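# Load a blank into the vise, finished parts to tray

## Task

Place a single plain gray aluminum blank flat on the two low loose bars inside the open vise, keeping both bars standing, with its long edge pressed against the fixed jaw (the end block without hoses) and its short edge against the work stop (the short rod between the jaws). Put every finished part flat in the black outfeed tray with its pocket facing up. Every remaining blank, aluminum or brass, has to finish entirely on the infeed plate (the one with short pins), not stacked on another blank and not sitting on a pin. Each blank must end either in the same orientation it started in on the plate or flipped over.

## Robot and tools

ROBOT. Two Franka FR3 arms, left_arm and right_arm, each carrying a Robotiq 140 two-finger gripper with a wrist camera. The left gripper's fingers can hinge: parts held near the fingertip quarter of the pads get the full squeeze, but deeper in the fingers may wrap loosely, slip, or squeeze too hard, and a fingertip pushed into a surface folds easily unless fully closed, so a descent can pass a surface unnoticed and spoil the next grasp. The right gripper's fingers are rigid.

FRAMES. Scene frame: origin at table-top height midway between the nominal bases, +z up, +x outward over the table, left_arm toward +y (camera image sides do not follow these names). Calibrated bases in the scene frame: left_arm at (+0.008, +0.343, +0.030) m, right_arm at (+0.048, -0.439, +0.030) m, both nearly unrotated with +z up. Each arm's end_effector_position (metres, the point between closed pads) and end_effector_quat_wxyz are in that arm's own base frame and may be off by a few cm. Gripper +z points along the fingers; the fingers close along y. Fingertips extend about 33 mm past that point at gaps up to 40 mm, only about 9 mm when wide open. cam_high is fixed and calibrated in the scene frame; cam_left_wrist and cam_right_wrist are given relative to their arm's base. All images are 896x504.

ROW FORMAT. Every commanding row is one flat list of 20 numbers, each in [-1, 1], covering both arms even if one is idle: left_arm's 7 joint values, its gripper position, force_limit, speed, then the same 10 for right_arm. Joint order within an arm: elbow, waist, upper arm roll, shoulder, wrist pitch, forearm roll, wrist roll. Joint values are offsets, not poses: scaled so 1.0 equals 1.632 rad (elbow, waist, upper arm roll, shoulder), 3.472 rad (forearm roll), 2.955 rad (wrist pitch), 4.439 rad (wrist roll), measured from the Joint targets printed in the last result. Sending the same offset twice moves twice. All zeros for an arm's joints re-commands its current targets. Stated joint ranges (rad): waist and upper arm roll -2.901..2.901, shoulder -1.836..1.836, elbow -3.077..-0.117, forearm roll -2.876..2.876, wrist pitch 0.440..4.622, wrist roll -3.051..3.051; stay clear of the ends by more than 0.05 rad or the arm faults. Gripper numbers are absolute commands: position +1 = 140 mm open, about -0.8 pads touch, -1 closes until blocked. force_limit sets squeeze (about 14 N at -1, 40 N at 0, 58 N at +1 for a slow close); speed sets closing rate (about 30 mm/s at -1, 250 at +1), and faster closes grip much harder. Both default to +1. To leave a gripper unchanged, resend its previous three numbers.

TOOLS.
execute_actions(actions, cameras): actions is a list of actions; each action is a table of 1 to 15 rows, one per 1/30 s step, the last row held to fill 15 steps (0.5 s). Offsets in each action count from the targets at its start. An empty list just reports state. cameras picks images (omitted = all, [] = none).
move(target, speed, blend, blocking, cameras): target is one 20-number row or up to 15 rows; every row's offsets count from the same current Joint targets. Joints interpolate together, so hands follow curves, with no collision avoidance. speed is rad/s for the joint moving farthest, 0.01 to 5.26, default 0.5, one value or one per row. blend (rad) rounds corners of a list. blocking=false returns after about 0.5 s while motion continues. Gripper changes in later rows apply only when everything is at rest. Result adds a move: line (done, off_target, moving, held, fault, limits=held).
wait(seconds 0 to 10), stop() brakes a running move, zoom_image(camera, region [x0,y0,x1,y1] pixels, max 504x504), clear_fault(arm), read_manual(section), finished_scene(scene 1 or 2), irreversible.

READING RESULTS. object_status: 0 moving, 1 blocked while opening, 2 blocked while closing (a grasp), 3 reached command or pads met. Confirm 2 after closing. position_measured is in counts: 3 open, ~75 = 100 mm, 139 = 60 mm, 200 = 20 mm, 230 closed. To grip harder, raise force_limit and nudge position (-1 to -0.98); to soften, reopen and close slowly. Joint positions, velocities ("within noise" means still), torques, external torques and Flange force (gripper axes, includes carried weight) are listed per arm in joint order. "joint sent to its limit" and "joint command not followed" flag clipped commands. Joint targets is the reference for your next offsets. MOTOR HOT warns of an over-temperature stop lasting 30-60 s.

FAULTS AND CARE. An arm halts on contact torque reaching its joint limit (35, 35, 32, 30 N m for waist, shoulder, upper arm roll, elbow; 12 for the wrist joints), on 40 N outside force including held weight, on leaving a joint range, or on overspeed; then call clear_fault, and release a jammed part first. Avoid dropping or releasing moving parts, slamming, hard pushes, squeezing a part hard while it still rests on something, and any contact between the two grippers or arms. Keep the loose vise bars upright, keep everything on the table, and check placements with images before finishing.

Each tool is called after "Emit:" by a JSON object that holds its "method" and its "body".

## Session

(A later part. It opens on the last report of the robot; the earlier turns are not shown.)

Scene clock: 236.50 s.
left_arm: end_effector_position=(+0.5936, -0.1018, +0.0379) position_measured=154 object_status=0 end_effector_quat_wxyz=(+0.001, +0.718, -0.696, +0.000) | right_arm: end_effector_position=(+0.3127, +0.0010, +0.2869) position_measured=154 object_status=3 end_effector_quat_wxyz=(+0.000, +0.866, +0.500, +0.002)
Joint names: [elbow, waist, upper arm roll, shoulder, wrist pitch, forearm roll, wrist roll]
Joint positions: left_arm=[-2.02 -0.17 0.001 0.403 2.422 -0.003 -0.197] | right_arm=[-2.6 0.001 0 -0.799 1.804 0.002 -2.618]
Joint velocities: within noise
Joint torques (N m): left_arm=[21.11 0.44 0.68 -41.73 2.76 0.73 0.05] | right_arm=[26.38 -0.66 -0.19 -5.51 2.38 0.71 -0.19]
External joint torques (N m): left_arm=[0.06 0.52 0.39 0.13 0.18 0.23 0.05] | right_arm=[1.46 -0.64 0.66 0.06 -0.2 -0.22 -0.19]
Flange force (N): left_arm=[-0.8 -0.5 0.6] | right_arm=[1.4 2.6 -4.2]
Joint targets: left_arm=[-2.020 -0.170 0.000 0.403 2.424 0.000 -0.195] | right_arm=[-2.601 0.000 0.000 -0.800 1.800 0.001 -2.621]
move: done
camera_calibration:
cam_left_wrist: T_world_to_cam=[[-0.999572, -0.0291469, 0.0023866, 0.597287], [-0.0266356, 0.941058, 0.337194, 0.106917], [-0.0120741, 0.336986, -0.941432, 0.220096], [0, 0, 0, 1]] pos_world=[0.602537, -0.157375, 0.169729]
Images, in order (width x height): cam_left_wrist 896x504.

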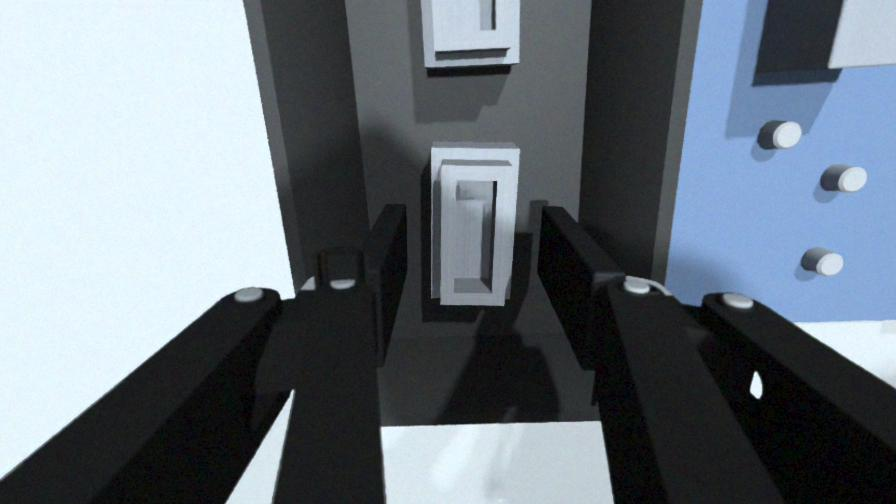

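Emit:
{"method": "move", "body": {"target": [[0.012252, 0, 0, -0.054079, -0.036636, 0, 0, -0.2, -1, -1, 0, 0, 0, 0, 0, 0, 0, -0.2, -1, 0], [-0.270211, 0.226752, 0, -0.63491, -0.201419, 0, 0, -0.2, -1, -1, 0.354167, 0.292892, 0, 0.422181, 0.037902, -0.000288, 0.04866, -0.2, -1, 0], [-0.270211, 0.226752, 0, -0.63491, -0.201419, 0, 0, -0.2, -1, -1, 0.707623, 0.585961, 0, 0.84443, 0.075895, -0.000288, 0.0968, -0.2, -1, 0]], "speed": [0.12, 0.7, 0.6], "blend": [0.02, 0.1, 0], "cameras": ["cam_high", "cam_left_wrist", "cam_right_wrist"]}}

Scene clock: 263.77 s.
left_arm: end_effector_position=(+0.3540, +0.0700, +0.2999) position_measured=154 object_status=3 end_effector_quat_wxyz=(+0.000, +0.832, -0.554, +0.001) | right_arm: end_effector_position=(+0.4071, +0.5806, +0.1382) position_measured=154 object_status=3 end_effector_quat_wxyz=(-0.001, +0.703, +0.711, -0.003)
Joint names: [elbow, waist, upper arm roll, shoulder, wrist pitch, forearm roll, wrist roll]
Joint positions: left_arm=[-2.461 0.199 -0.001 -0.631 1.831 -0.003 -0.197] | right_arm=[-1.447 0.957 0.001 0.579 2.02 0.002 -2.196]
Joint velocities: left_arm=[within noise] | right_arm=[0.001 0 0 0.001 0 -0.001 0.006]
Joint torques (N m): left_arm=[24.65 0.93 0.4 -11.4 2.52 0.98 0.02] | right_arm=[26.23 -0.45 1.18 -49.76 2.81 0.54 0.01]
External joint torques (N m): left_arm=[-0.03 0.96 0.96 -0.71 -0.05 0.26 0.02] | right_arm=[1.58 -0.76 0.36 0.74 0.2 -0.32 0.01]
Flange force (N): left_arm=[-3.0 1.9 -0.2] | right_arm=[8.8 7.3 -0.9]
Joint targets: left_arm=[-2.462 0.200 0.000 -0.633 1.829 0.000 -0.195] | right_arm=[-1.446 0.956 0.000 0.579 2.024 0.000 -2.191]
move: done
camera_calibration:
cam_left_wrist: T_world_to_cam=[[-0.923139, -0.384466, 0.000210787, 0.360595], [-0.362048, 0.869494, 0.336008, -0.0254965], [-0.129367, 0.310106, -0.941859, 0.44947], [0, 0, 0, 1]] pos_world=[0.381795, 0.0214222, 0.431828]
cam_right_wrist: T_world_to_cam=[[0.999479, 0.0294168, -0.0132905, -0.412658], [0.0322088, -0.936123, 0.350194, 0.486074], [-0.00213997, -0.35044, -0.936583, 0.4693], [0, 0, 0, 1]] pos_world=[0.397791, 0.631626, 0.263834]

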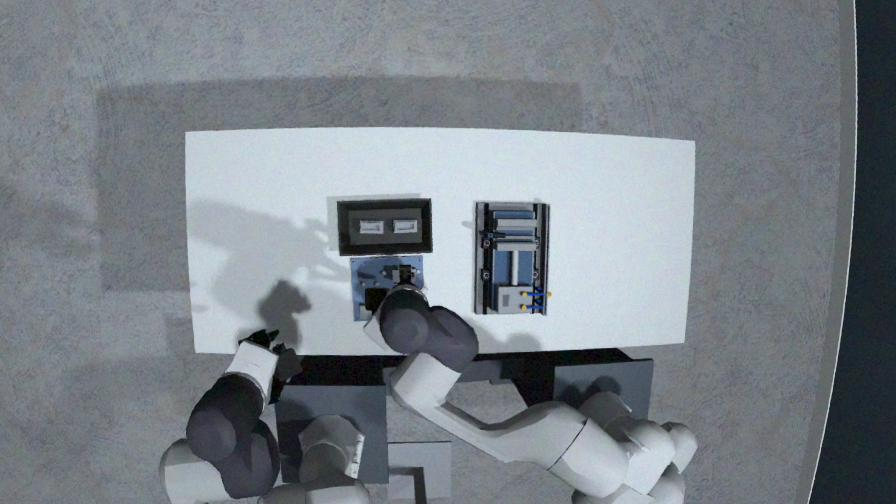

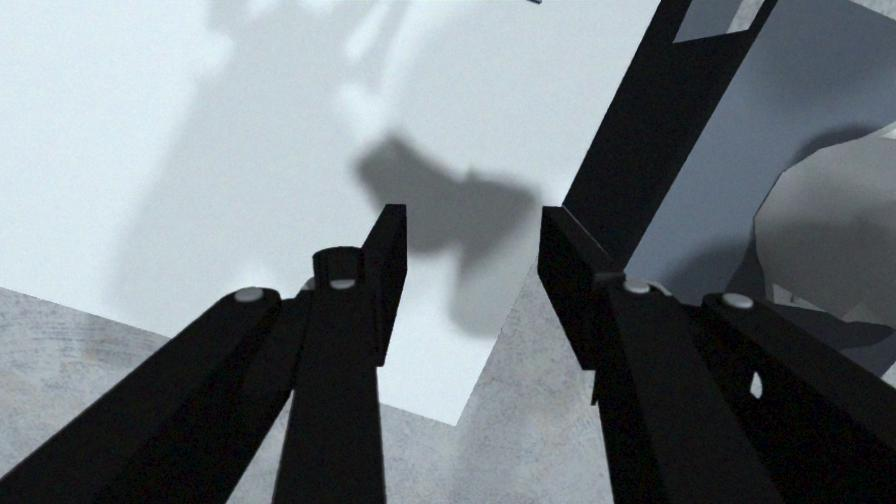

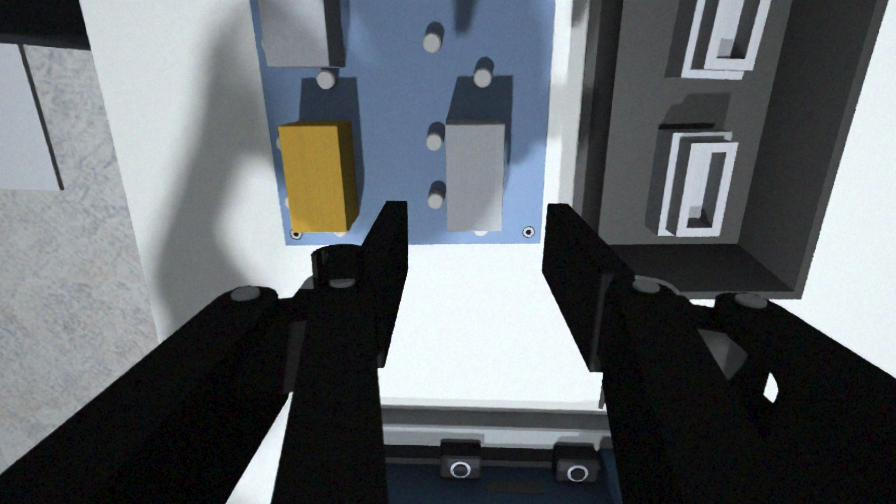

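Emit:
{"method": "zoom_image", "body": {"camera": "cam_high", "region": [465, 190, 565, 325]}}

Emit:
{"method": "zoom_image", "body": {"camera": "cam_high", "region": [330, 190, 440, 330]}}

Emit:
{"method": "zoom_image", "body": {"camera": "cam_right_wrist", "region": [380, 60, 580, 260]}}

Scaled by 3.733 from the camera's 896x504 image, which has a finer 1280x720 frame.

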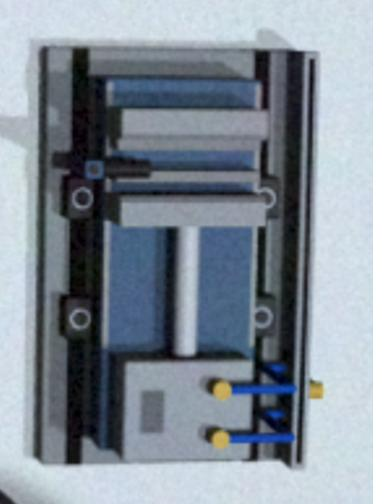

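Scaled by 3.600 from the camera's 896x504 image, which has a finer 1280x720 frame.

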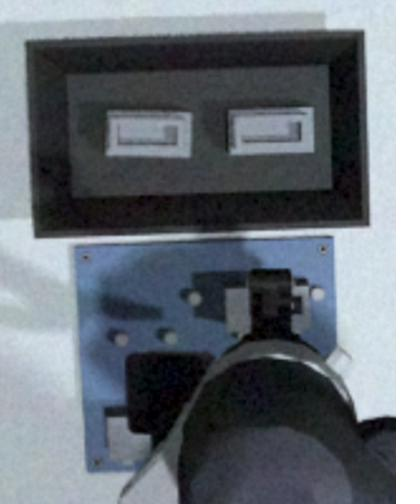

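Scaled by 2.520 from the camera's 896x504 image, which has a finer 1280x720 frame.

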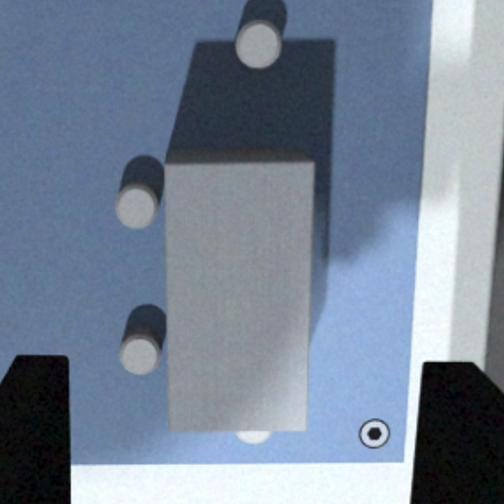

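Emit:
{"method": "move", "body": {"target": [0, 0, 0, 0, 0, 0, 0, -0.2, -1, -1, -0.027557, -0.002748, 0, 0.04233, 0.038598, 0, -0.009346, -0.2, -1, 0], "speed": 0.12, "cameras": ["cam_right_wrist"]}}

Emit:
{"method": "zoom_image", "body": {"camera": "cam_right_wrist", "region": [350, 60, 600, 310]}}

Scene clock: 301.83 s.
left_arm: end_effector_position=(+0.3538, +0.0700, +0.2998) position_measured=154 object_status=3 end_effector_quat_wxyz=(+0.001, +0.832, -0.554, +0.001) | right_arm: end_effector_position=(+0.4111, +0.5808, +0.0800) position_measured=154 object_status=3 end_effector_quat_wxyz=(-0.001, +0.693, +0.721, -0.002)
Joint names: [elbow, waist, upper arm roll, shoulder, wrist pitch, forearm roll, wrist roll]
Joint positions: left_arm=[-2.461 0.199 -0.001 -0.631 1.831 -0.003 -0.197] | right_arm=[-1.489 0.953 0.001 0.648 2.133 0.002 -2.227]
Joint velocities: left_arm=[within noise] | right_arm=[0 0 -0.001 -0.001 0.005 0 -0.007]
Joint torques (N m): left_arm=[24.74 0.86 0.38 -11.33 2.55 0.97 0.04] | right_arm=[25.31 -0.63 1.33 -50.56 2.81 0.51 -0.22]
External joint torques (N m): left_arm=[-0.07 0.86 0.91 -0.47 -0.04 0.25 0.04] | right_arm=[1.38 -0.65 0.66 0.7 0.22 -0.28 -0.22]
Flange force (N): left_arm=[-2.8 1.3 0.0] | right_arm=[7.1 6.6 0.4]
Joint targets: left_arm=[-2.462 0.200 0.000 -0.633 1.829 0.000 -0.195] | right_arm=[-1.490 0.952 0.000 0.648 2.138 0.000 -2.232]
move: done
camera_calibration:
cam_right_wrist: T_world_to_cam=[[0.998364, 0.0559951, -0.0115944, -0.43248], [0.0565266, -0.935773, 0.348042, 0.496569], [0.00863896, -0.348128, -0.937407, 0.409181], [0, 0, 0, 1]] pos_world=[0.400168, 0.63134, 0.205728]
Images, in order (width x height): cam_right_wrist 896x504.

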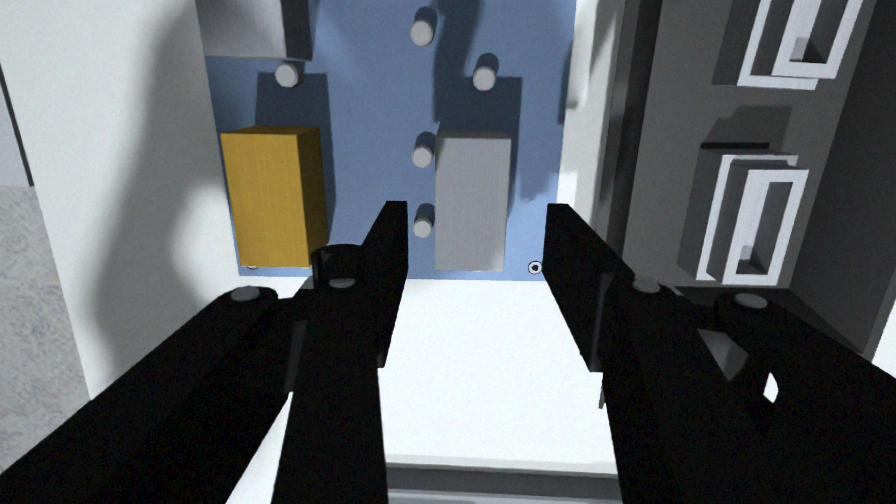

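Scaled by 2.016 from the camera's 896x504 image, which has a finer 1280x720 frame.

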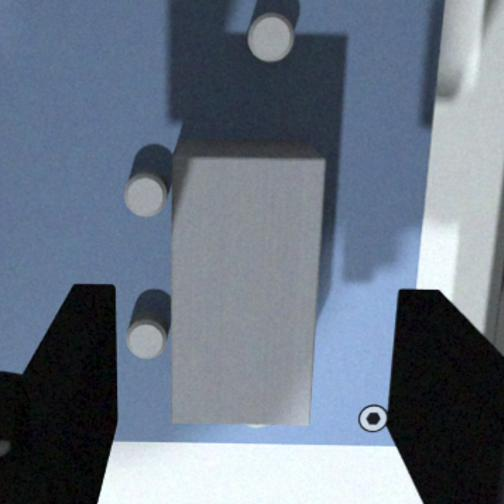

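Emit:
{"method": "move", "body": {"target": [0, 0, 0, 0, 0, 0, 0, -0.2, -1, -1, -0.01126, 0, 0, 0.042517, 0.0297, 0, -0.0013, -0.2, -1, 0], "speed": 0.07, "cameras": ["cam_right_wrist"]}}

Scene clock: 313.70 s.
left_arm: end_effector_position=(+0.3537, +0.0700, +0.2998) position_measured=154 object_status=3 end_effector_quat_wxyz=(+0.001, +0.832, -0.554, +0.001) | right_arm: end_effector_position=(+0.4113, +0.5810, +0.0305) position_measured=154 object_status=3 end_effector_quat_wxyz=(-0.001, +0.691, +0.723, -0.002)
Joint names: [elbow, waist, upper arm roll, shoulder, wrist pitch, forearm roll, wrist roll]
Joint positions: left_arm=[-2.461 0.199 -0.001 -0.632 1.83 -0.003 -0.197] | right_arm=[-1.508 0.953 0.001 0.716 2.221 0.002 -2.234]
Joint velocities: left_arm=[within noise] | right_arm=[-0.001 0 -0.002 0.001 0.004 -0.001 -0.003]
Joint torques (N m): left_arm=[24.87 0.89 0.42 -11.32 2.58 0.97 0.06] | right_arm=[24.56 -0.65 1.43 -51.47 2.72 0.44 -0.24]
External joint torques (N m): left_arm=[0.15 0.94 1.02 -0.47 0.01 0.25 0.06] | right_arm=[1.22 -0.72 0.67 0.82 0.12 -0.3 -0.23]
Flange force (N): left_arm=[-2.9 0.7 -0.4] | right_arm=[6.6 6.5 1.2]
Joint targets: left_arm=[-2.462 0.200 0.000 -0.633 1.829 0.000 -0.195] | right_arm=[-1.509 0.952 0.000 0.717 2.226 0.000 -2.238]
move: done
camera_calibration:
cam_right_wrist: T_world_to_cam=[[0.997951, 0.0630423, -0.0109191, -0.437365], [0.0629048, -0.935604, 0.347401, 0.511248], [0.011685, -0.347376, -0.937653, 0.361124], [0, 0, 0, 1]] pos_world=[0.400089, 0.631344, 0.156226]
Images, in order (width x height): cam_right_wrist 896x504.

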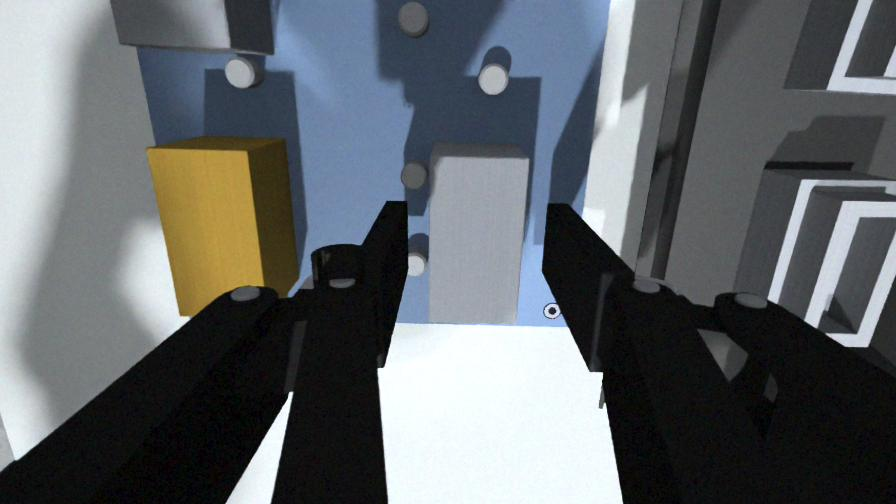

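Emit:
{"method": "move", "body": {"target": [0, 0, 0, 0, 0, 0, 0, -0.2, -1, -1, 0, 0, 0, 0, 0, 0, 0, -1, -1, -1], "speed": 0.1, "cameras": []}}

Emit:
{"method": "wait", "body": {"seconds": 1.0, "cameras": ["cam_right_wrist"]}}

Scene clock: 317.40 s.
left_arm: end_effector_position=(+0.3537, +0.0700, +0.2998) position_measured=154 object_status=3 end_effector_quat_wxyz=(+0.001, +0.832, -0.554, +0.001) | right_arm: end_effector_position=(+0.4115, +0.5813, +0.0306) position_measured=183 object_status=2 end_effector_quat_wxyz=(-0.001, +0.691, +0.723, -0.001)
Joint names: [elbow, waist, upper arm roll, shoulder, wrist pitch, forearm roll, wrist roll]
Joint positions: left_arm=[-2.461 0.199 -0.001 -0.632 1.83 -0.003 -0.197] | right_arm=[-1.508 0.953 0.001 0.716 2.222 0.002 -2.235]
Joint velocities: within noise
Joint torques (N m): left_arm=[24.89 0.91 0.37 -11.3 2.59 0.97 0.05] | right_arm=[24.3 -0.66 1.38 -50.61 2.75 0.49 -0.23]
External joint torques (N m): left_arm=[0.16 0.92 0.91 -0.5 0.02 0.25 0.05] | right_arm=[0.96 -0.79 0.58 1.66 0.14 -0.25 -0.23]
Flange force (N): left_arm=[-2.7 0.8 -0.4] | right_arm=[7.5 7.3 2.6]
Joint targets: left_arm=[-2.462 0.200 0.000 -0.633 1.829 0.000 -0.195] | right_arm=[-1.509 0.952 0.000 0.717 2.226 0.000 -2.238]
move: done
No camera images: "cameras" was empty.

Scene clock: 318.40 s.
left_arm: end_effector_position=(+0.3537, +0.0700, +0.2998) position_measured=154 object_status=3 end_effector_quat_wxyz=(+0.001, +0.832, -0.554, +0.001) | right_arm: end_effector_position=(+0.4115, +0.5813, +0.0306) position_measured=183 object_status=2 end_effector_quat_wxyz=(-0.001, +0.691, +0.723, -0.001)
Joint names: [elbow, waist, upper arm roll, shoulder, wrist pitch, forearm roll, wrist roll]
Joint positions: left_arm=[-2.461 0.199 -0.001 -0.632 1.83 -0.003 -0.197] | right_arm=[-1.508 0.953 0.001 0.716 2.222 0.002 -2.235]
Joint velocities: within noise
Joint torques (N m): left_arm=[24.91 0.89 0.39 -11.28 2.58 0.97 0.04] | right_arm=[24.34 -0.58 1.45 -50.67 2.73 0.47 -0.26]
External joint torques (N m): left_arm=[0.27 0.91 0.93 -0.55 0.03 0.25 0.04] | right_arm=[1.07 -0.81 0.58 1.45 0.12 -0.27 -0.26]
Flange force (N): left_arm=[-2.7 0.7 -0.7] | right_arm=[7.4 7.4 2.2]
Joint targets: left_arm=[-2.462 0.200 0.000 -0.633 1.829 0.000 -0.195] | right_arm=[-1.509 0.952 0.000 0.717 2.226 0.000 -2.238]
Tool commands: left_gripper/position=-0.2 left_gripper/force_limit=-1.0 left_gripper/speed=-1.0 right_gripper/position=-1.0 right_gripper/force_limit=-1.0 right_gripper/speed=-1.0
wait: 1.00 s; at rest by 0.17 s
camera_calibration:
cam_right_wrist: T_world_to_cam=[[0.997931, 0.0634745, -0.0102754, -0.43784], [0.0630966, -0.935874, 0.34664, 0.511484], [0.0123863, -0.346571, -0.937942, 0.360602], [0, 0, 0, 1]] pos_world=[0.400194, 0.63145, 0.156424]
Images, in order (width x height): cam_right_wrist 896x504.

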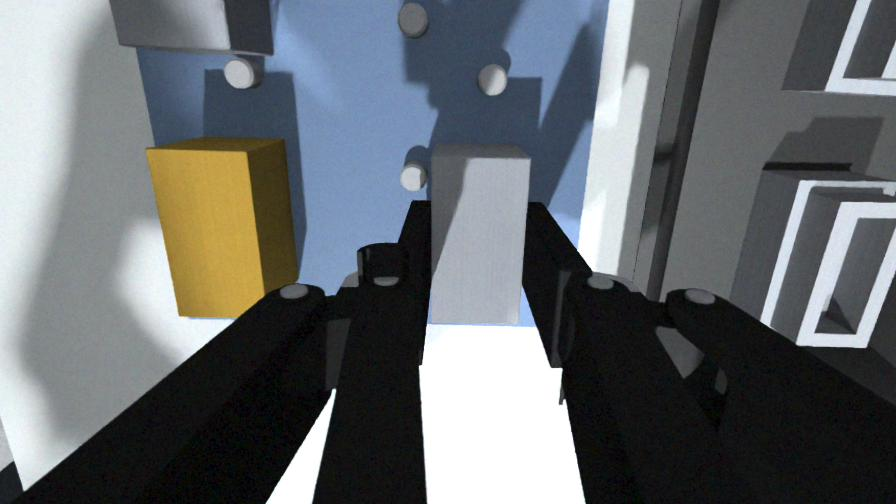

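Emit:
{"method": "move", "body": {"target": [0, 0, 0, 0, 0, 0, 0, -0.2, -1, -1, 0.002825, 0, 0, -0.018008, -0.011506, 0, 0, -1, -1, -1], "speed": 0.05, "cameras": ["cam_right_wrist"]}}

Scene clock: 342.07 s.
left_arm: end_effector_position=(+0.3537, +0.0700, +0.2997) position_measured=154 object_status=3 end_effector_quat_wxyz=(+0.001, +0.832, -0.554, +0.001) | right_arm: end_effector_position=(+0.4113, +0.5810, +0.0469) position_measured=183 object_status=2 end_effector_quat_wxyz=(-0.001, +0.691, +0.723, -0.001)
Joint names: [elbow, waist, upper arm roll, shoulder, wrist pitch, forearm roll, wrist roll]
Joint positions: left_arm=[-2.461 0.199 -0.001 -0.632 1.83 -0.003 -0.197] | right_arm=[-1.507 0.953 0.001 0.691 2.196 0.002 -2.235]
Joint velocities: left_arm=[within noise] | right_arm=[0.001 0.001 0.001 0 -0.004 -0.001 -0.002]
Joint torques (N m): left_arm=[24.89 0.89 0.4 -11.21 2.59 0.96 0.03] | right_arm=[25.86 -0.55 1.42 -52.59 2.47 0.48 -0.21]
External joint torques (N m): left_arm=[0.19 0.93 0.98 -0.4 0.03 0.25 0.03] | right_arm=[2.48 -0.67 0.65 -0.96 -0.12 -0.28 -0.21]
Flange force (N): left_arm=[-2.7 0.3 -0.5] | right_arm=[8.2 7.6 -2.3]
Joint targets: left_arm=[-2.462 0.200 0.000 -0.633 1.829 0.000 -0.195] | right_arm=[-1.504 0.952 0.000 0.688 2.192 0.000 -2.238]
move: done
camera_calibration:
cam_right_wrist: T_world_to_cam=[[0.997927, 0.0635828, -0.00996838, -0.437476], [0.0630967, -0.936009, 0.346274, 0.505724], [0.0126866, -0.346185, -0.938081, 0.37545], [0, 0, 0, 1]] pos_world=[0.399896, 0.631153, 0.172723]
Images, in order (width x height): cam_right_wrist 896x504.

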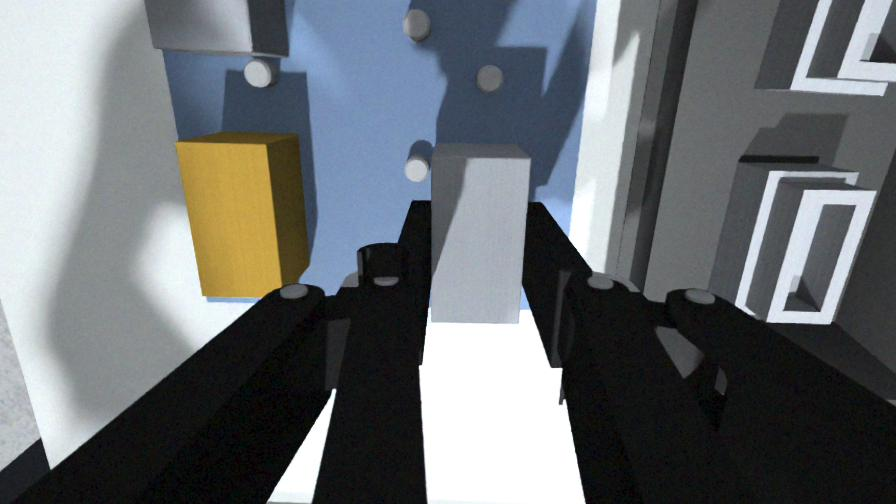

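Emit:
{"method": "move", "body": {"target": [[0, 0, 0, 0, 0, 0, 0, -0.2, -1, -1, 0.061216, 0, 0, -0.075874, -0.075712, 0, 0, -1, -1, -1], [0, 0, 0, 0, 0, 0, 0, -0.2, -1, -1, -0.27121, -0.265492, 0, -0.295431, -0.013377, 0, -0.088663, -1, -1, -1]], "speed": [0.18, 0.4], "blend": [0.03, 0], "cameras": ["cam_right_wrist", "cam_high"]}}

Emit:
{"method": "zoom_image", "body": {"camera": "cam_right_wrist", "region": [330, 10, 630, 310]}}

Scene clock: 349.43 s.
left_arm: end_effector_position=(+0.3536, +0.0700, +0.2997) position_measured=154 object_status=3 end_effector_quat_wxyz=(+0.001, +0.832, -0.554, +0.001) | right_arm: end_effector_position=(+0.5194, +0.2949, +0.1627) position_measured=183 object_status=2 end_effector_quat_wxyz=(-0.001, +0.707, +0.707, -0.004)
Joint names: [elbow, waist, upper arm roll, shoulder, wrist pitch, forearm roll, wrist roll]
Joint positions: left_arm=[-2.461 0.199 -0.001 -0.632 1.83 -0.003 -0.197] | right_arm=[-1.947 0.518 -0.002 0.209 2.147 0.002 -2.627]
Joint velocities: left_arm=[within noise] | right_arm=[-0.001 -0.001 0 0.001 0 0 -0.004]
Joint torques (N m): left_arm=[24.89 0.87 0.33 -11.25 2.59 0.97 0.08] | right_arm=[25.63 -0.32 1.28 -39.87 2.89 0.52 -0.3]
External joint torques (N m): left_arm=[0.13 0.91 0.89 -0.43 0.01 0.26 0.08] | right_arm=[1.83 -0.27 1.12 -0.98 0.34 -0.27 -0.3]
Flange force (N): left_arm=[-2.7 0.6 -0.4] | right_arm=[2.0 3.6 -2.5]
Joint targets: left_arm=[-2.462 0.200 0.000 -0.633 1.829 0.000 -0.195] | right_arm=[-1.947 0.518 0.000 0.206 2.153 0.000 -2.632]
move: done
camera_calibration:
cam_right_wrist: T_world_to_cam=[[0.999733, 0.0174811, -0.0150848, -0.512513], [0.0216528, -0.936663, 0.349561, 0.212262], [-0.00801864, -0.349794, -0.936792, 0.395244], [0, 0, 0, 1]] pos_world=[0.510949, 0.346031, 0.288332]
Images, in order (width x height): cam_high 896x504, cam_right_wrist 896x504.

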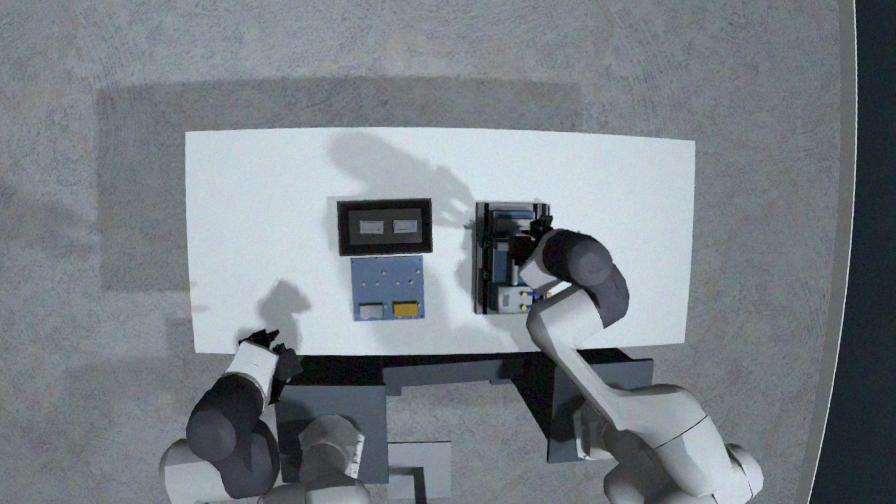

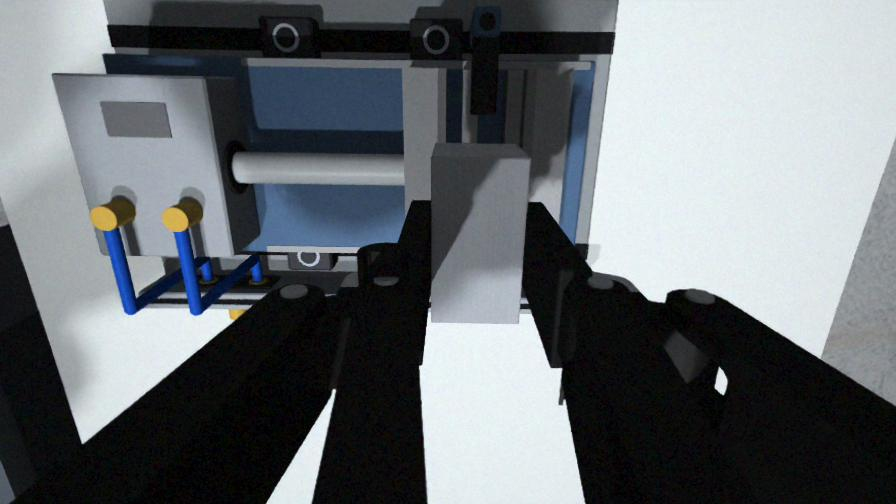

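Scaled by 1.680 from the camera's 896x504 image, which has a finer 1280x720 frame.

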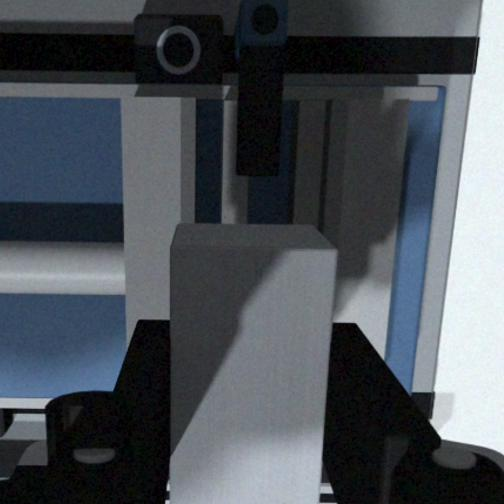

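Emit:
{"method": "zoom_image", "body": {"camera": "cam_right_wrist", "region": [390, 40, 610, 200]}}

Scaled by 2.291 from the camera's 896x504 image, which has a finer 1280x720 frame.

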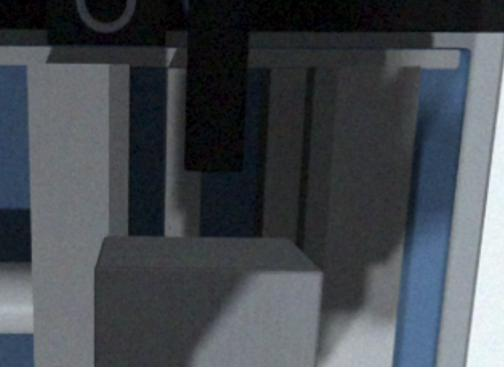

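Emit:
{"method": "move", "body": {"target": [0, 0, 0, 0, 0, 0, 0, -0.2, -1, -1, -0.000557, -0.001232, 0, 0.039062, 0.021881, 0, -0.000453, -1, -1, -1], "speed": 0.08, "cameras": ["cam_right_wrist"]}}

Emit:
{"method": "zoom_image", "body": {"camera": "cam_right_wrist", "region": [370, 20, 620, 220]}}

Scene clock: 394.53 s.
left_arm: end_effector_position=(+0.3536, +0.0700, +0.2997) position_measured=154 object_status=3 end_effector_quat_wxyz=(+0.001, +0.832, -0.554, +0.001) | right_arm: end_effector_position=(+0.5268, +0.2988, +0.1306) position_measured=183 object_status=2 end_effector_quat_wxyz=(-0.001, +0.706, +0.708, -0.003)
Joint names: [elbow, waist, upper arm roll, shoulder, wrist pitch, forearm roll, wrist roll]
Joint positions: left_arm=[-2.461 0.199 -0.001 -0.632 1.83 -0.003 -0.197] | right_arm=[-1.948 0.518 -0.002 0.27 2.211 0.002 -2.63]
Joint velocities: left_arm=[within noise] | right_arm=[-0.001 0.001 0 0.001 0.005 0 0]
Joint torques (N m): left_arm=[24.89 0.86 0.39 -11.23 2.6 0.95 0.07] | right_arm=[25.48 -0.71 1.26 -40.6 2.88 0.52 -0.22]
External joint torques (N m): left_arm=[0.22 0.84 0.88 -0.48 0.04 0.23 0.07] | right_arm=[1.99 -0.64 1.06 0.12 0.31 -0.24 -0.22]
Flange force (N): left_arm=[-2.6 0.6 -0.5] | right_arm=[3.6 7.2 -1.0]
Joint targets: left_arm=[-2.462 0.200 0.000 -0.633 1.829 0.000 -0.195] | right_arm=[-1.948 0.516 0.000 0.269 2.217 0.000 -2.634]
move: done
camera_calibration:
cam_right_wrist: T_world_to_cam=[[0.999688, 0.0206146, -0.0140893, -0.521504], [0.0242381, -0.936725, 0.349227, 0.225658], [-0.0059986, -0.34946, -0.936932, 0.365432], [0, 0, 0, 1]] pos_world=[0.518064, 0.349833, 0.256231]
Images, in order (width x height): cam_right_wrist 896x504.

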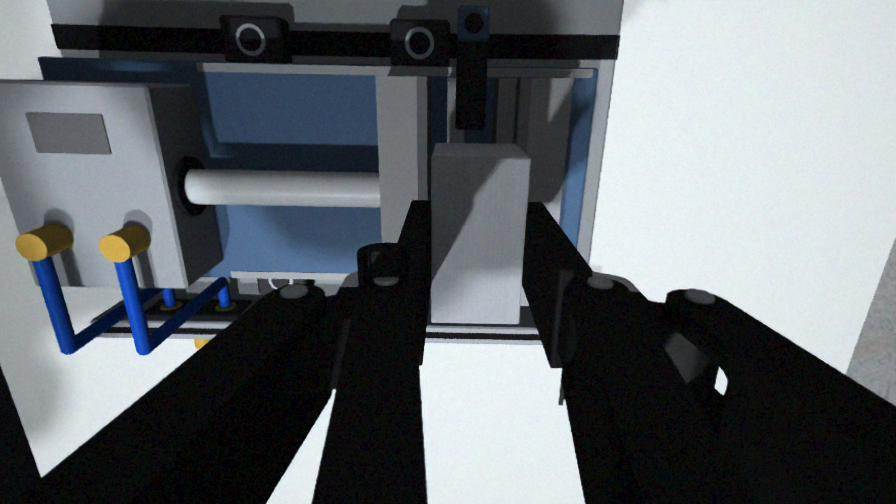

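Scaled by 2.016 from the camera's 896x504 image, which has a finer 1280x720 frame.

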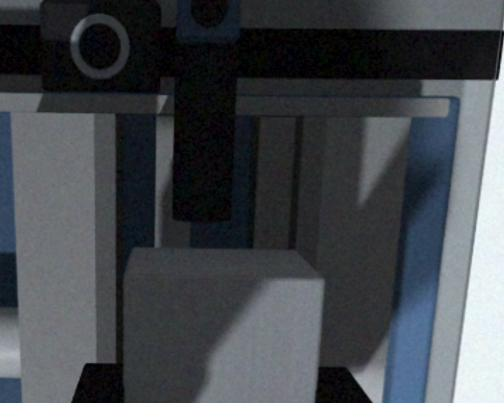

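Emit:
{"method": "zoom_image", "body": {"camera": "cam_right_wrist", "region": [425, 70, 585, 170]}}

Scaled by 3.150 from the camera's 896x504 image, which has a finer 1280x720 frame.

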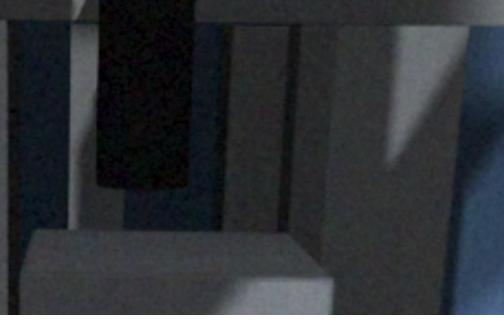

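Emit:
{"method": "move", "body": {"target": [0, 0, 0, 0, 0, 0, 0, -0.2, -1, -1, -0.012243, 0, 0, 0.020363, 0.018008, 0, 0, -1, -1, -1], "speed": 0.05, "cameras": ["cam_right_wrist"]}}

Emit:
{"method": "zoom_image", "body": {"camera": "cam_right_wrist", "region": [400, 70, 620, 210]}}

Scene clock: 413.00 s.
left_arm: end_effector_position=(+0.3536, +0.0700, +0.2997) position_measured=154 object_status=3 end_effector_quat_wxyz=(+0.001, +0.832, -0.554, +0.001) | right_arm: end_effector_position=(+0.5270, +0.2989, +0.1066) position_measured=183 object_status=2 end_effector_quat_wxyz=(-0.001, +0.706, +0.708, -0.003)
Joint names: [elbow, waist, upper arm roll, shoulder, wrist pitch, forearm roll, wrist roll]
Joint positions: left_arm=[-2.461 0.199 -0.001 -0.632 1.83 -0.003 -0.197] | right_arm=[-1.968 0.518 -0.002 0.303 2.264 0.001 -2.631]
Joint velocities: left_arm=[within noise] | right_arm=[-0.001 -0.001 -0.001 0 0.004 -0.001 0]
Joint torques (N m): left_arm=[24.93 0.85 0.38 -11.25 2.6 0.96 0.07] | right_arm=[24.74 -0.79 1.31 -41.02 2.96 0.51 -0.23]
External joint torques (N m): left_arm=[0.15 0.83 0.87 -0.37 0.02 0.24 0.07] | right_arm=[1.95 -0.63 1.15 -0.25 0.41 -0.22 -0.23]
Flange force (N): left_arm=[-2.5 0.4 -0.4] | right_arm=[2.9 6.0 -0.9]
Joint targets: left_arm=[-2.462 0.200 0.000 -0.633 1.829 0.000 -0.195] | right_arm=[-1.968 0.516 0.000 0.303 2.271 0.000 -2.634]
move: done
camera_calibration:
cam_right_wrist: T_world_to_cam=[[0.999693, 0.0208913, -0.013331, -0.522222], [0.0242308, -0.936828, 0.348949, 0.234109], [-0.0051988, -0.349165, -0.937047, 0.342549], [0, 0, 0, 1]] pos_world=[0.51817, 0.349836, 0.23233]
Images, in order (width x height): cam_right_wrist 896x504.

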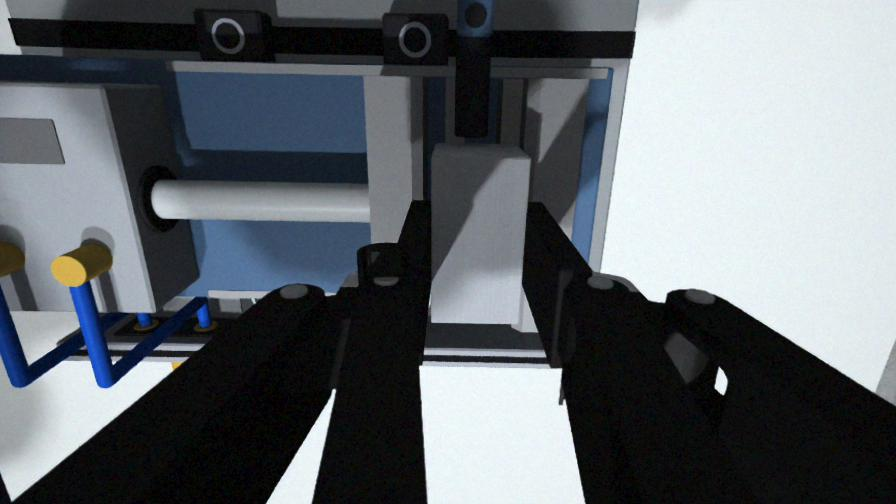

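Scaled by 2.291 from the camera's 896x504 image, which has a finer 1280x720 frame.

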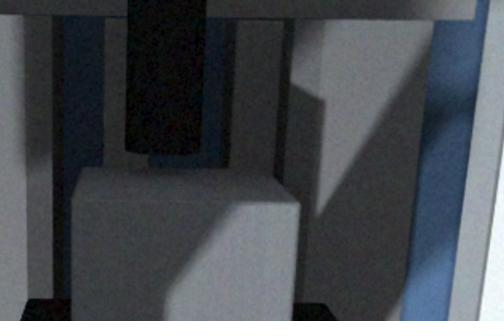

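Emit:
{"method": "move", "body": {"target": [0, 0, 0, 0, 0, 0, 0, -0.2, -1, -1, -0.00094, 0, 0, 0.0018, 0.00154, 0, 0, -1, -1, -1], "speed": 0.05, "cameras": []}}

Emit:
{"method": "move", "body": {"target": [0, 0, 0, 0, 0, 0, 0, -0.2, -1, -1, -0.0007, 0, 0, 0.00135, 0.00115, 0, 0, -1, -1, -1], "speed": 0.05, "cameras": []}}

Scene clock: 420.17 s.
left_arm: end_effector_position=(+0.3536, +0.0700, +0.2997) position_measured=154 object_status=3 end_effector_quat_wxyz=(+0.001, +0.832, -0.554, +0.001) | right_arm: end_effector_position=(+0.5273, +0.2990, +0.1049) position_measured=183 object_status=2 end_effector_quat_wxyz=(-0.001, +0.706, +0.708, -0.003)
Joint names: [elbow, waist, upper arm roll, shoulder, wrist pitch, forearm roll, wrist roll]
Joint positions: left_arm=[-2.461 0.199 -0.001 -0.632 1.83 -0.003 -0.197] | right_arm=[-1.969 0.518 -0.002 0.306 2.269 0.001 -2.631]
Joint velocities: left_arm=[within noise] | right_arm=[0.001 0 0 0.001 0.003 0.001 0.002]
Joint torques (N m): left_arm=[24.91 0.87 0.38 -11.19 2.6 0.98 0.04] | right_arm=[24.5 -0.71 1.29 -40.79 2.9 0.5 -0.19]
External joint torques (N m): left_arm=[0.2 0.89 0.91 -0.43 0.03 0.27 0.04] | right_arm=[1.73 -0.63 1.06 0.08 0.36 -0.22 -0.19]
Flange force (N): left_arm=[-2.6 0.4 -0.5] | right_arm=[2.9 6.1 -0.4]
Joint targets: left_arm=[-2.462 0.200 0.000 -0.633 1.829 0.000 -0.195] | right_arm=[-1.969 0.516 0.000 0.305 2.275 0.000 -2.634]
move: done
No camera images: "cameras" was empty.

Scene clock: 420.87 s.
left_arm: end_effector_position=(+0.3536, +0.0700, +0.2997) position_measured=154 object_status=3 end_effector_quat_wxyz=(+0.001, +0.832, -0.554, +0.001) | right_arm: end_effector_position=(+0.5273, +0.2990, +0.1034) position_measured=183 object_status=2 end_effector_quat_wxyz=(-0.001, +0.706, +0.708, -0.003)
Joint names: [elbow, waist, upper arm roll, shoulder, wrist pitch, forearm roll, wrist roll]
Joint positions: left_arm=[-2.461 0.199 -0.001 -0.632 1.83 -0.003 -0.197] | right_arm=[-1.97 0.518 -0.002 0.308 2.273 0.001 -2.631]
Joint velocities: within noise
Joint torques (N m): left_arm=[24.89 0.86 0.38 -11.25 2.62 0.96 0.04] | right_arm=[24.56 -0.77 1.28 -40.83 2.96 0.5 -0.28]
External joint torques (N m): left_arm=[0.13 0.88 0.93 -0.41 0.05 0.25 0.04] | right_arm=[1.99 -0.79 0.95 -0.11 0.44 -0.22 -0.27]
Flange force (N): left_arm=[-2.7 0.5 -0.3] | right_arm=[2.8 6.7 -0.6]
Joint targets: left_arm=[-2.462 0.200 0.000 -0.633 1.829 0.000 -0.195] | right_arm=[-1.971 0.516 0.000 0.308 2.279 0.000 -2.634]
move: done
No camera images: "cameras" was empty.

Emit:
{"method": "move", "body": {"target": [0, 0, 0, 0, 0, 0, 0, -0.2, -1, -1, -0.0007, 0, 0, 0.00135, 0.00115, 0, 0, -1, -1, -1], "speed": 0.05, "cameras": []}}

Scene clock: 422.97 s.
left_arm: end_effector_position=(+0.3536, +0.0700, +0.2997) position_measured=154 object_status=3 end_effector_quat_wxyz=(+0.001, +0.832, -0.554, +0.001) | right_arm: end_effector_position=(+0.5274, +0.2991, +0.1029) position_measured=183 object_status=2 end_effector_quat_wxyz=(-0.001, +0.706, +0.709, -0.002)
Joint names: [elbow, waist, upper arm roll, shoulder, wrist pitch, forearm roll, wrist roll]
Joint positions: left_arm=[-2.461 0.199 -0.001 -0.632 1.83 -0.003 -0.197] | right_arm=[-1.97 0.518 -0.002 0.309 2.274 0.001 -2.631]
Joint velocities: within noise
Joint torques (N m): left_arm=[24.88 0.83 0.37 -11.21 2.62 0.96 0.03] | right_arm=[23.98 -0.74 1.25 -39.44 3.25 0.5 -0.26]
External joint torques (N m): left_arm=[0.16 0.81 0.86 -0.47 0.05 0.24 0.03] | right_arm=[1.24 -0.68 1.01 1.54 0.7 -0.22 -0.26]
Flange force (N): left_arm=[-2.5 0.7 -0.4] | right_arm=[3.5 7.5 2.9]
Joint targets: left_arm=[-2.462 0.200 0.000 -0.633 1.829 0.000 -0.195] | right_arm=[-1.972 0.516 0.000 0.310 2.282 0.000 -2.634]
move: done
No camera images: "cameras" was empty.

Emit:
{"method": "move", "body": {"target": [0, 0, 0, 0, 0, 0, 0, -0.2, -1, -1, 0.00099, 0, 0, -0.00189, -0.00162, 0, 0, -1, -1, -1], "speed": 0.05, "cameras": []}}

Scene clock: 438.03 s.
left_arm: end_effector_position=(+0.3536, +0.0700, +0.2997) position_measured=154 object_status=3 end_effector_quat_wxyz=(+0.001, +0.832, -0.554, +0.001) | right_arm: end_effector_position=(+0.5277, +0.2992, +0.1029) position_measured=183 object_status=2 end_effector_quat_wxyz=(-0.001, +0.706, +0.709, -0.002)
Joint names: [elbow, waist, upper arm roll, shoulder, wrist pitch, forearm roll, wrist roll]
Joint positions: left_arm=[-2.461 0.199 -0.001 -0.632 1.83 -0.003 -0.197] | right_arm=[-1.971 0.518 -0.002 0.309 2.275 0.001 -2.631]
Joint velocities: within noise
Joint torques (N m): left_arm=[24.88 0.88 0.39 -11.21 2.61 0.97 0.05] | right_arm=[24.67 -0.59 1.19 -41.19 2.73 0.5 -0.22]
External joint torques (N m): left_arm=[0.11 0.91 0.94 -0.38 0.03 0.25 0.05] | right_arm=[1.99 -0.56 0.91 -0.28 0.19 -0.22 -0.22]
Flange force (N): left_arm=[-2.7 0.4 -0.3] | right_arm=[3.0 6.4 -1.4]
Joint targets: left_arm=[-2.462 0.200 0.000 -0.633 1.829 0.000 -0.195] | right_arm=[-1.970 0.516 0.000 0.307 2.277 0.000 -2.634]
move: done
No camera images: "cameras" was empty.

Emit:
{"method": "move", "body": {"target": [0, 0, 0, 0, 0, 0, 0, -0.2, -1, -1, 0.00047, 0, 0, -0.0009, -0.00077, 0, 0, -1, -1, -1], "speed": 0.05, "cameras": []}}

Scene clock: 440.47 s.
left_arm: end_effector_position=(+0.3536, +0.0700, +0.2997) position_measured=154 object_status=3 end_effector_quat_wxyz=(+0.001, +0.832, -0.554, +0.001) | right_arm: end_effector_position=(+0.5277, +0.2992, +0.1030) position_measured=183 object_status=2 end_effector_quat_wxyz=(-0.001, +0.706, +0.709, -0.002)
Joint names: [elbow, waist, upper arm roll, shoulder, wrist pitch, forearm roll, wrist roll]
Joint positions: left_arm=[-2.461 0.199 -0.001 -0.632 1.83 -0.003 -0.197] | right_arm=[-1.971 0.518 -0.002 0.309 2.275 0.001 -2.631]
Joint velocities: within noise
Joint torques (N m): left_arm=[24.92 0.84 0.38 -11.19 2.63 0.97 0.02] | right_arm=[24.92 -0.61 1.21 -41.89 2.64 0.5 -0.16]
External joint torques (N m): left_arm=[0.17 0.84 0.88 -0.35 0.05 0.25 0.02] | right_arm=[2.16 -0.65 0.87 -0.9 0.08 -0.22 -0.16]
Flange force (N): left_arm=[-2.5 0.2 -0.3] | right_arm=[2.6 5.7 -2.7]
Joint targets: left_arm=[-2.462 0.200 0.000 -0.633 1.829 0.000 -0.195] | right_arm=[-1.969 0.516 0.000 0.305 2.275 0.000 -2.634]
move: done
No camera images: "cameras" was empty.

Emit:
{"method": "move", "body": {"target": [0, 0, 0, 0, 0, 0, 0, -0.2, -1, -1, 0.00047, 0, 0, -0.0009, -0.00077, 0, 0, -1, -1, -1], "speed": 0.05, "cameras": []}}

Scene clock: 442.77 s.
left_arm: end_effector_position=(+0.3536, +0.0700, +0.2997) position_measured=154 object_status=3 end_effector_quat_wxyz=(+0.001, +0.832, -0.554, +0.001) | right_arm: end_effector_position=(+0.5280, +0.2994, +0.1038) position_measured=183 object_status=2 end_effector_quat_wxyz=(-0.001, +0.706, +0.709, -0.001)
Joint names: [elbow, waist, upper arm roll, shoulder, wrist pitch, forearm roll, wrist roll]
Joint positions: left_arm=[-2.461 0.199 -0.001 -0.632 1.83 -0.003 -0.197] | right_arm=[-1.971 0.518 -0.002 0.307 2.275 0.001 -2.631]
Joint velocities: within noise
Joint torques (N m): left_arm=[24.9 0.86 0.37 -11.19 2.61 0.97 0.05] | right_arm=[24.96 -0.67 1.28 -42.01 2.48 0.51 -0.22]
External joint torques (N m): left_arm=[0.15 0.83 0.84 -0.33 0.04 0.25 0.05] | right_arm=[2.12 -0.62 1.02 -0.95 -0.09 -0.21 -0.22]
Flange force (N): left_arm=[-2.4 0.3 -0.3] | right_arm=[2.6 5.6 -3.1]
Joint targets: left_arm=[-2.462 0.200 0.000 -0.633 1.829 0.000 -0.195] | right_arm=[-1.969 0.516 0.000 0.304 2.273 0.000 -2.634]
move: done
No camera images: "cameras" was empty.

Emit:
{"method": "move", "body": {"target": [0, 0, 0, 0, 0, 0, 0, -0.2, -1, -1, 0.002163, -0.000498, 0, 0.001437, -0.000401, 0, -0.000183, -1, -1, -1], "speed": 0.05, "cameras": []}}

Emit:
{"method": "move", "body": {"target": [0, 0, 0, 0, 0, 0, 0, -0.2, -1, -1, 0.002163, -0.000498, 0, 0.001437, -0.000401, 0, -0.000183, -1, -1, -1], "speed": 0.05, "cameras": []}}

Scene clock: 446.50 s.
left_arm: end_effector_position=(+0.3536, +0.0700, +0.2997) position_measured=154 object_status=3 end_effector_quat_wxyz=(+0.001, +0.832, -0.554, +0.001) | right_arm: end_effector_position=(+0.5285, +0.2995, +0.1046) position_measured=183 object_status=2 end_effector_quat_wxyz=(-0.001, +0.706, +0.709, -0.001)
Joint names: [elbow, waist, upper arm roll, shoulder, wrist pitch, forearm roll, wrist roll]
Joint positions: left_arm=[-2.461 0.199 -0.001 -0.632 1.83 -0.003 -0.197] | right_arm=[-1.969 0.517 -0.002 0.307 2.274 0.001 -2.631]
Joint velocities: within noise
Joint torques (N m): left_arm=[24.95 0.85 0.42 -11.19 2.62 0.96 0.05] | right_arm=[25.47 -0.9 1.22 -41.14 2.64 0.5 -0.27]
External joint torques (N m): left_arm=[0.19 0.93 1.04 -0.37 0.04 0.24 0.05] | right_arm=[2.68 -0.83 0.97 -0.22 0.08 -0.22 -0.27]
Flange force (N): left_arm=[-2.8 0.2 -0.4] | right_arm=[4.2 9.3 -2.1]
Joint targets: left_arm=[-2.462 0.200 0.000 -0.633 1.829 0.000 -0.195] | right_arm=[-1.965 0.515 0.000 0.306 2.271 0.000 -2.635]
move: done
No camera images: "cameras" was empty.

Scene clock: 447.20 s.
left_arm: end_effector_position=(+0.3536, +0.0700, +0.2997) position_measured=154 object_status=3 end_effector_quat_wxyz=(+0.001, +0.832, -0.554, +0.001) | right_arm: end_effector_position=(+0.5286, +0.2995, +0.1046) position_measured=183 object_status=2 end_effector_quat_wxyz=(-0.001, +0.706, +0.709, -0.002)
Joint names: [elbow, waist, upper arm roll, shoulder, wrist pitch, forearm roll, wrist roll]
Joint positions: left_arm=[-2.461 0.199 -0.001 -0.632 1.83 -0.003 -0.197] | right_arm=[-1.966 0.517 -0.002 0.309 2.27 0.001 -2.631]
Joint velocities: within noise
Joint torques (N m): left_arm=[24.93 0.84 0.4 -11.22 2.62 0.97 0.06] | right_arm=[26.02 -1.31 0.97 -40.95 2.81 0.51 -0.3]
External joint torques (N m): left_arm=[0.22 0.81 0.87 -0.45 0.05 0.24 0.06] | right_arm=[3.34 -1.35 0.62 -0.05 0.28 -0.21 -0.3]
Flange force (N): left_arm=[-2.5 0.5 -0.5] | right_arm=[4.9 12.2 -1.9]
Joint targets: left_arm=[-2.462 0.200 0.000 -0.633 1.829 0.000 -0.195] | right_arm=[-1.961 0.515 0.000 0.309 2.270 0.000 -2.635]
move: done
No camera images: "cameras" was empty.

Emit:
{"method": "move", "body": {"target": [0, 0, 0, 0, 0, 0, 0, -0.2, -1, -1, 0.00138, 0.002001, 0, 0.000915, -0.000256, 0, 0.000734, -1, -1, -1], "speed": 0.05, "cameras": []}}

Emit:
{"method": "move", "body": {"target": [0, 0, 0, 0, 0, 0, 0, -0.2, -1, -1, 0.00123, 0.000876, 0, 0.000817, -0.000228, 0, 0.000322, -1, -1, -1], "speed": 0.05, "cameras": []}}

Scene clock: 453.30 s.
left_arm: end_effector_position=(+0.3535, +0.0700, +0.2997) position_measured=154 object_status=3 end_effector_quat_wxyz=(+0.001, +0.832, -0.554, +0.001) | right_arm: end_effector_position=(+0.5286, +0.2996, +0.1044) position_measured=183 object_status=2 end_effector_quat_wxyz=(-0.001, +0.706, +0.709, -0.002)
Joint names: [elbow, waist, upper arm roll, shoulder, wrist pitch, forearm roll, wrist roll]
Joint positions: left_arm=[-2.461 0.199 -0.001 -0.632 1.83 -0.003 -0.197] | right_arm=[-1.964 0.517 -0.001 0.31 2.268 0.001 -2.631]
Joint velocities: within noise
Joint torques (N m): left_arm=[24.87 0.84 0.4 -11.17 2.62 0.96 0.06] | right_arm=[26.15 -0.16 0.87 -41.07 3.03 0.51 -0.12]
External joint torques (N m): left_arm=[0.15 0.92 1.03 -0.38 0.05 0.25 0.06] | right_arm=[3.34 -0.26 0.46 0.01 0.47 -0.21 -0.12]
Flange force (N): left_arm=[-2.9 0.3 -0.3] | right_arm=[6.2 11.4 -1.4]
Joint targets: left_arm=[-2.462 0.200 0.000 -0.633 1.829 0.000 -0.195] | right_arm=[-1.959 0.518 0.000 0.310 2.269 0.000 -2.632]
move: done
No camera images: "cameras" was empty.

Scene clock: 454.00 s.
left_arm: end_effector_position=(+0.3535, +0.0700, +0.2997) position_measured=154 object_status=3 end_effector_quat_wxyz=(+0.001, +0.832, -0.554, +0.001) | right_arm: end_effector_position=(+0.5286, +0.3003, +0.1041) position_measured=183 object_status=2 end_effector_quat_wxyz=(-0.001, +0.705, +0.709, -0.003)
Joint names: [elbow, waist, upper arm roll, shoulder, wrist pitch, forearm roll, wrist roll]
Joint positions: left_arm=[-2.461 0.199 -0.001 -0.632 1.83 -0.003 -0.197] | right_arm=[-1.962 0.518 -0.001 0.312 2.268 0.001 -2.631]
Joint velocities: within noise
Joint torques (N m): left_arm=[24.87 0.79 0.38 -11.21 2.62 0.96 0.04] | right_arm=[26.51 0.17 1.16 -41.27 3.02 0.5 -0.06]
External joint torques (N m): left_arm=[0.27 0.77 0.89 -0.58 0.06 0.24 0.04] | right_arm=[3.7 0.29 0.95 -0.15 0.46 -0.22 -0.06]
Flange force (N): left_arm=[-2.5 0.8 -0.6] | right_arm=[7.5 11.9 -1.9]
Joint targets: left_arm=[-2.462 0.200 0.000 -0.633 1.829 0.000 -0.195] | right_arm=[-1.957 0.519 0.000 0.311 2.269 0.000 -2.631]
move: done
No camera images: "cameras" was empty.

Emit:
{"method": "move", "body": {"target": [0, 0, 0, 0, 0, 0, 0, -0.2, -1, -1, 0.00058, 0.001026, 0, 0.000386, -0.000108, 0, 0.000377, -1, -1, -1], "speed": 0.05, "cameras": []}}

Emit:
{"method": "move", "body": {"target": [0, 0, 0, 0, 0, 0, 0, -0.2, -1, -1, 0.00123, 0.000876, 0, 0.000817, -0.000228, 0, 0.000322, -1, -1, -1], "speed": 0.05, "cameras": []}}

Scene clock: 458.33 s.
left_arm: end_effector_position=(+0.3535, +0.0700, +0.2997) position_measured=154 object_status=3 end_effector_quat_wxyz=(+0.001, +0.832, -0.554, +0.001) | right_arm: end_effector_position=(+0.5285, +0.3014, +0.1043) position_measured=183 object_status=2 end_effector_quat_wxyz=(-0.001, +0.705, +0.709, -0.003)
Joint names: [elbow, waist, upper arm roll, shoulder, wrist pitch, forearm roll, wrist roll]
Joint positions: left_arm=[-2.461 0.199 -0.001 -0.632 1.83 -0.003 -0.197] | right_arm=[-1.96 0.519 -0.001 0.313 2.267 0.001 -2.631]
Joint velocities: within noise
Joint torques (N m): left_arm=[24.9 0.82 0.36 -11.18 2.62 0.96 0.06] | right_arm=[25.99 0.18 1.09 -41.28 2.99 0.51 0.09]
External joint torques (N m): left_arm=[0.16 0.83 0.88 -0.49 0.05 0.24 0.06] | right_arm=[3.28 0.39 0.96 -0.32 0.45 -0.21 0.09]
Flange force (N): left_arm=[-2.6 0.7 -0.4] | right_arm=[6.8 9.8 -1.9]
Joint targets: left_arm=[-2.462 0.200 0.000 -0.633 1.829 0.000 -0.195] | right_arm=[-1.956 0.521 0.000 0.312 2.268 0.000 -2.629]
move: done
No camera images: "cameras" was empty.

Scene clock: 459.03 s.
left_arm: end_effector_position=(+0.3535, +0.0700, +0.2997) position_measured=154 object_status=3 end_effector_quat_wxyz=(+0.001, +0.832, -0.554, +0.001) | right_arm: end_effector_position=(+0.5285, +0.3024, +0.1041) position_measured=183 object_status=2 end_effector_quat_wxyz=(-0.001, +0.704, +0.710, -0.003)
Joint names: [elbow, waist, upper arm roll, shoulder, wrist pitch, forearm roll, wrist roll]
Joint positions: left_arm=[-2.461 0.199 -0.001 -0.632 1.83 -0.003 -0.197] | right_arm=[-1.959 0.521 -0.001 0.314 2.267 0.001 -2.63]
Joint velocities: within noise
Joint torques (N m): left_arm=[24.87 0.8 0.39 -11.13 2.62 0.97 0.02] | right_arm=[26.15 0.15 1.07 -41.42 2.95 0.49 0.06]
External joint torques (N m): left_arm=[0.12 0.89 1.01 -0.29 0.04 0.26 0.02] | right_arm=[3.29 0.08 0.7 -0.08 0.39 -0.24 0.06]
Flange force (N): left_arm=[-2.7 0.1 -0.2] | right_arm=[6.8 10.7 -1.7]
Joint targets: left_arm=[-2.462 0.200 0.000 -0.633 1.829 0.000 -0.195] | right_arm=[-1.954 0.522 0.000 0.313 2.268 0.000 -2.628]
move: done
No camera images: "cameras" was empty.


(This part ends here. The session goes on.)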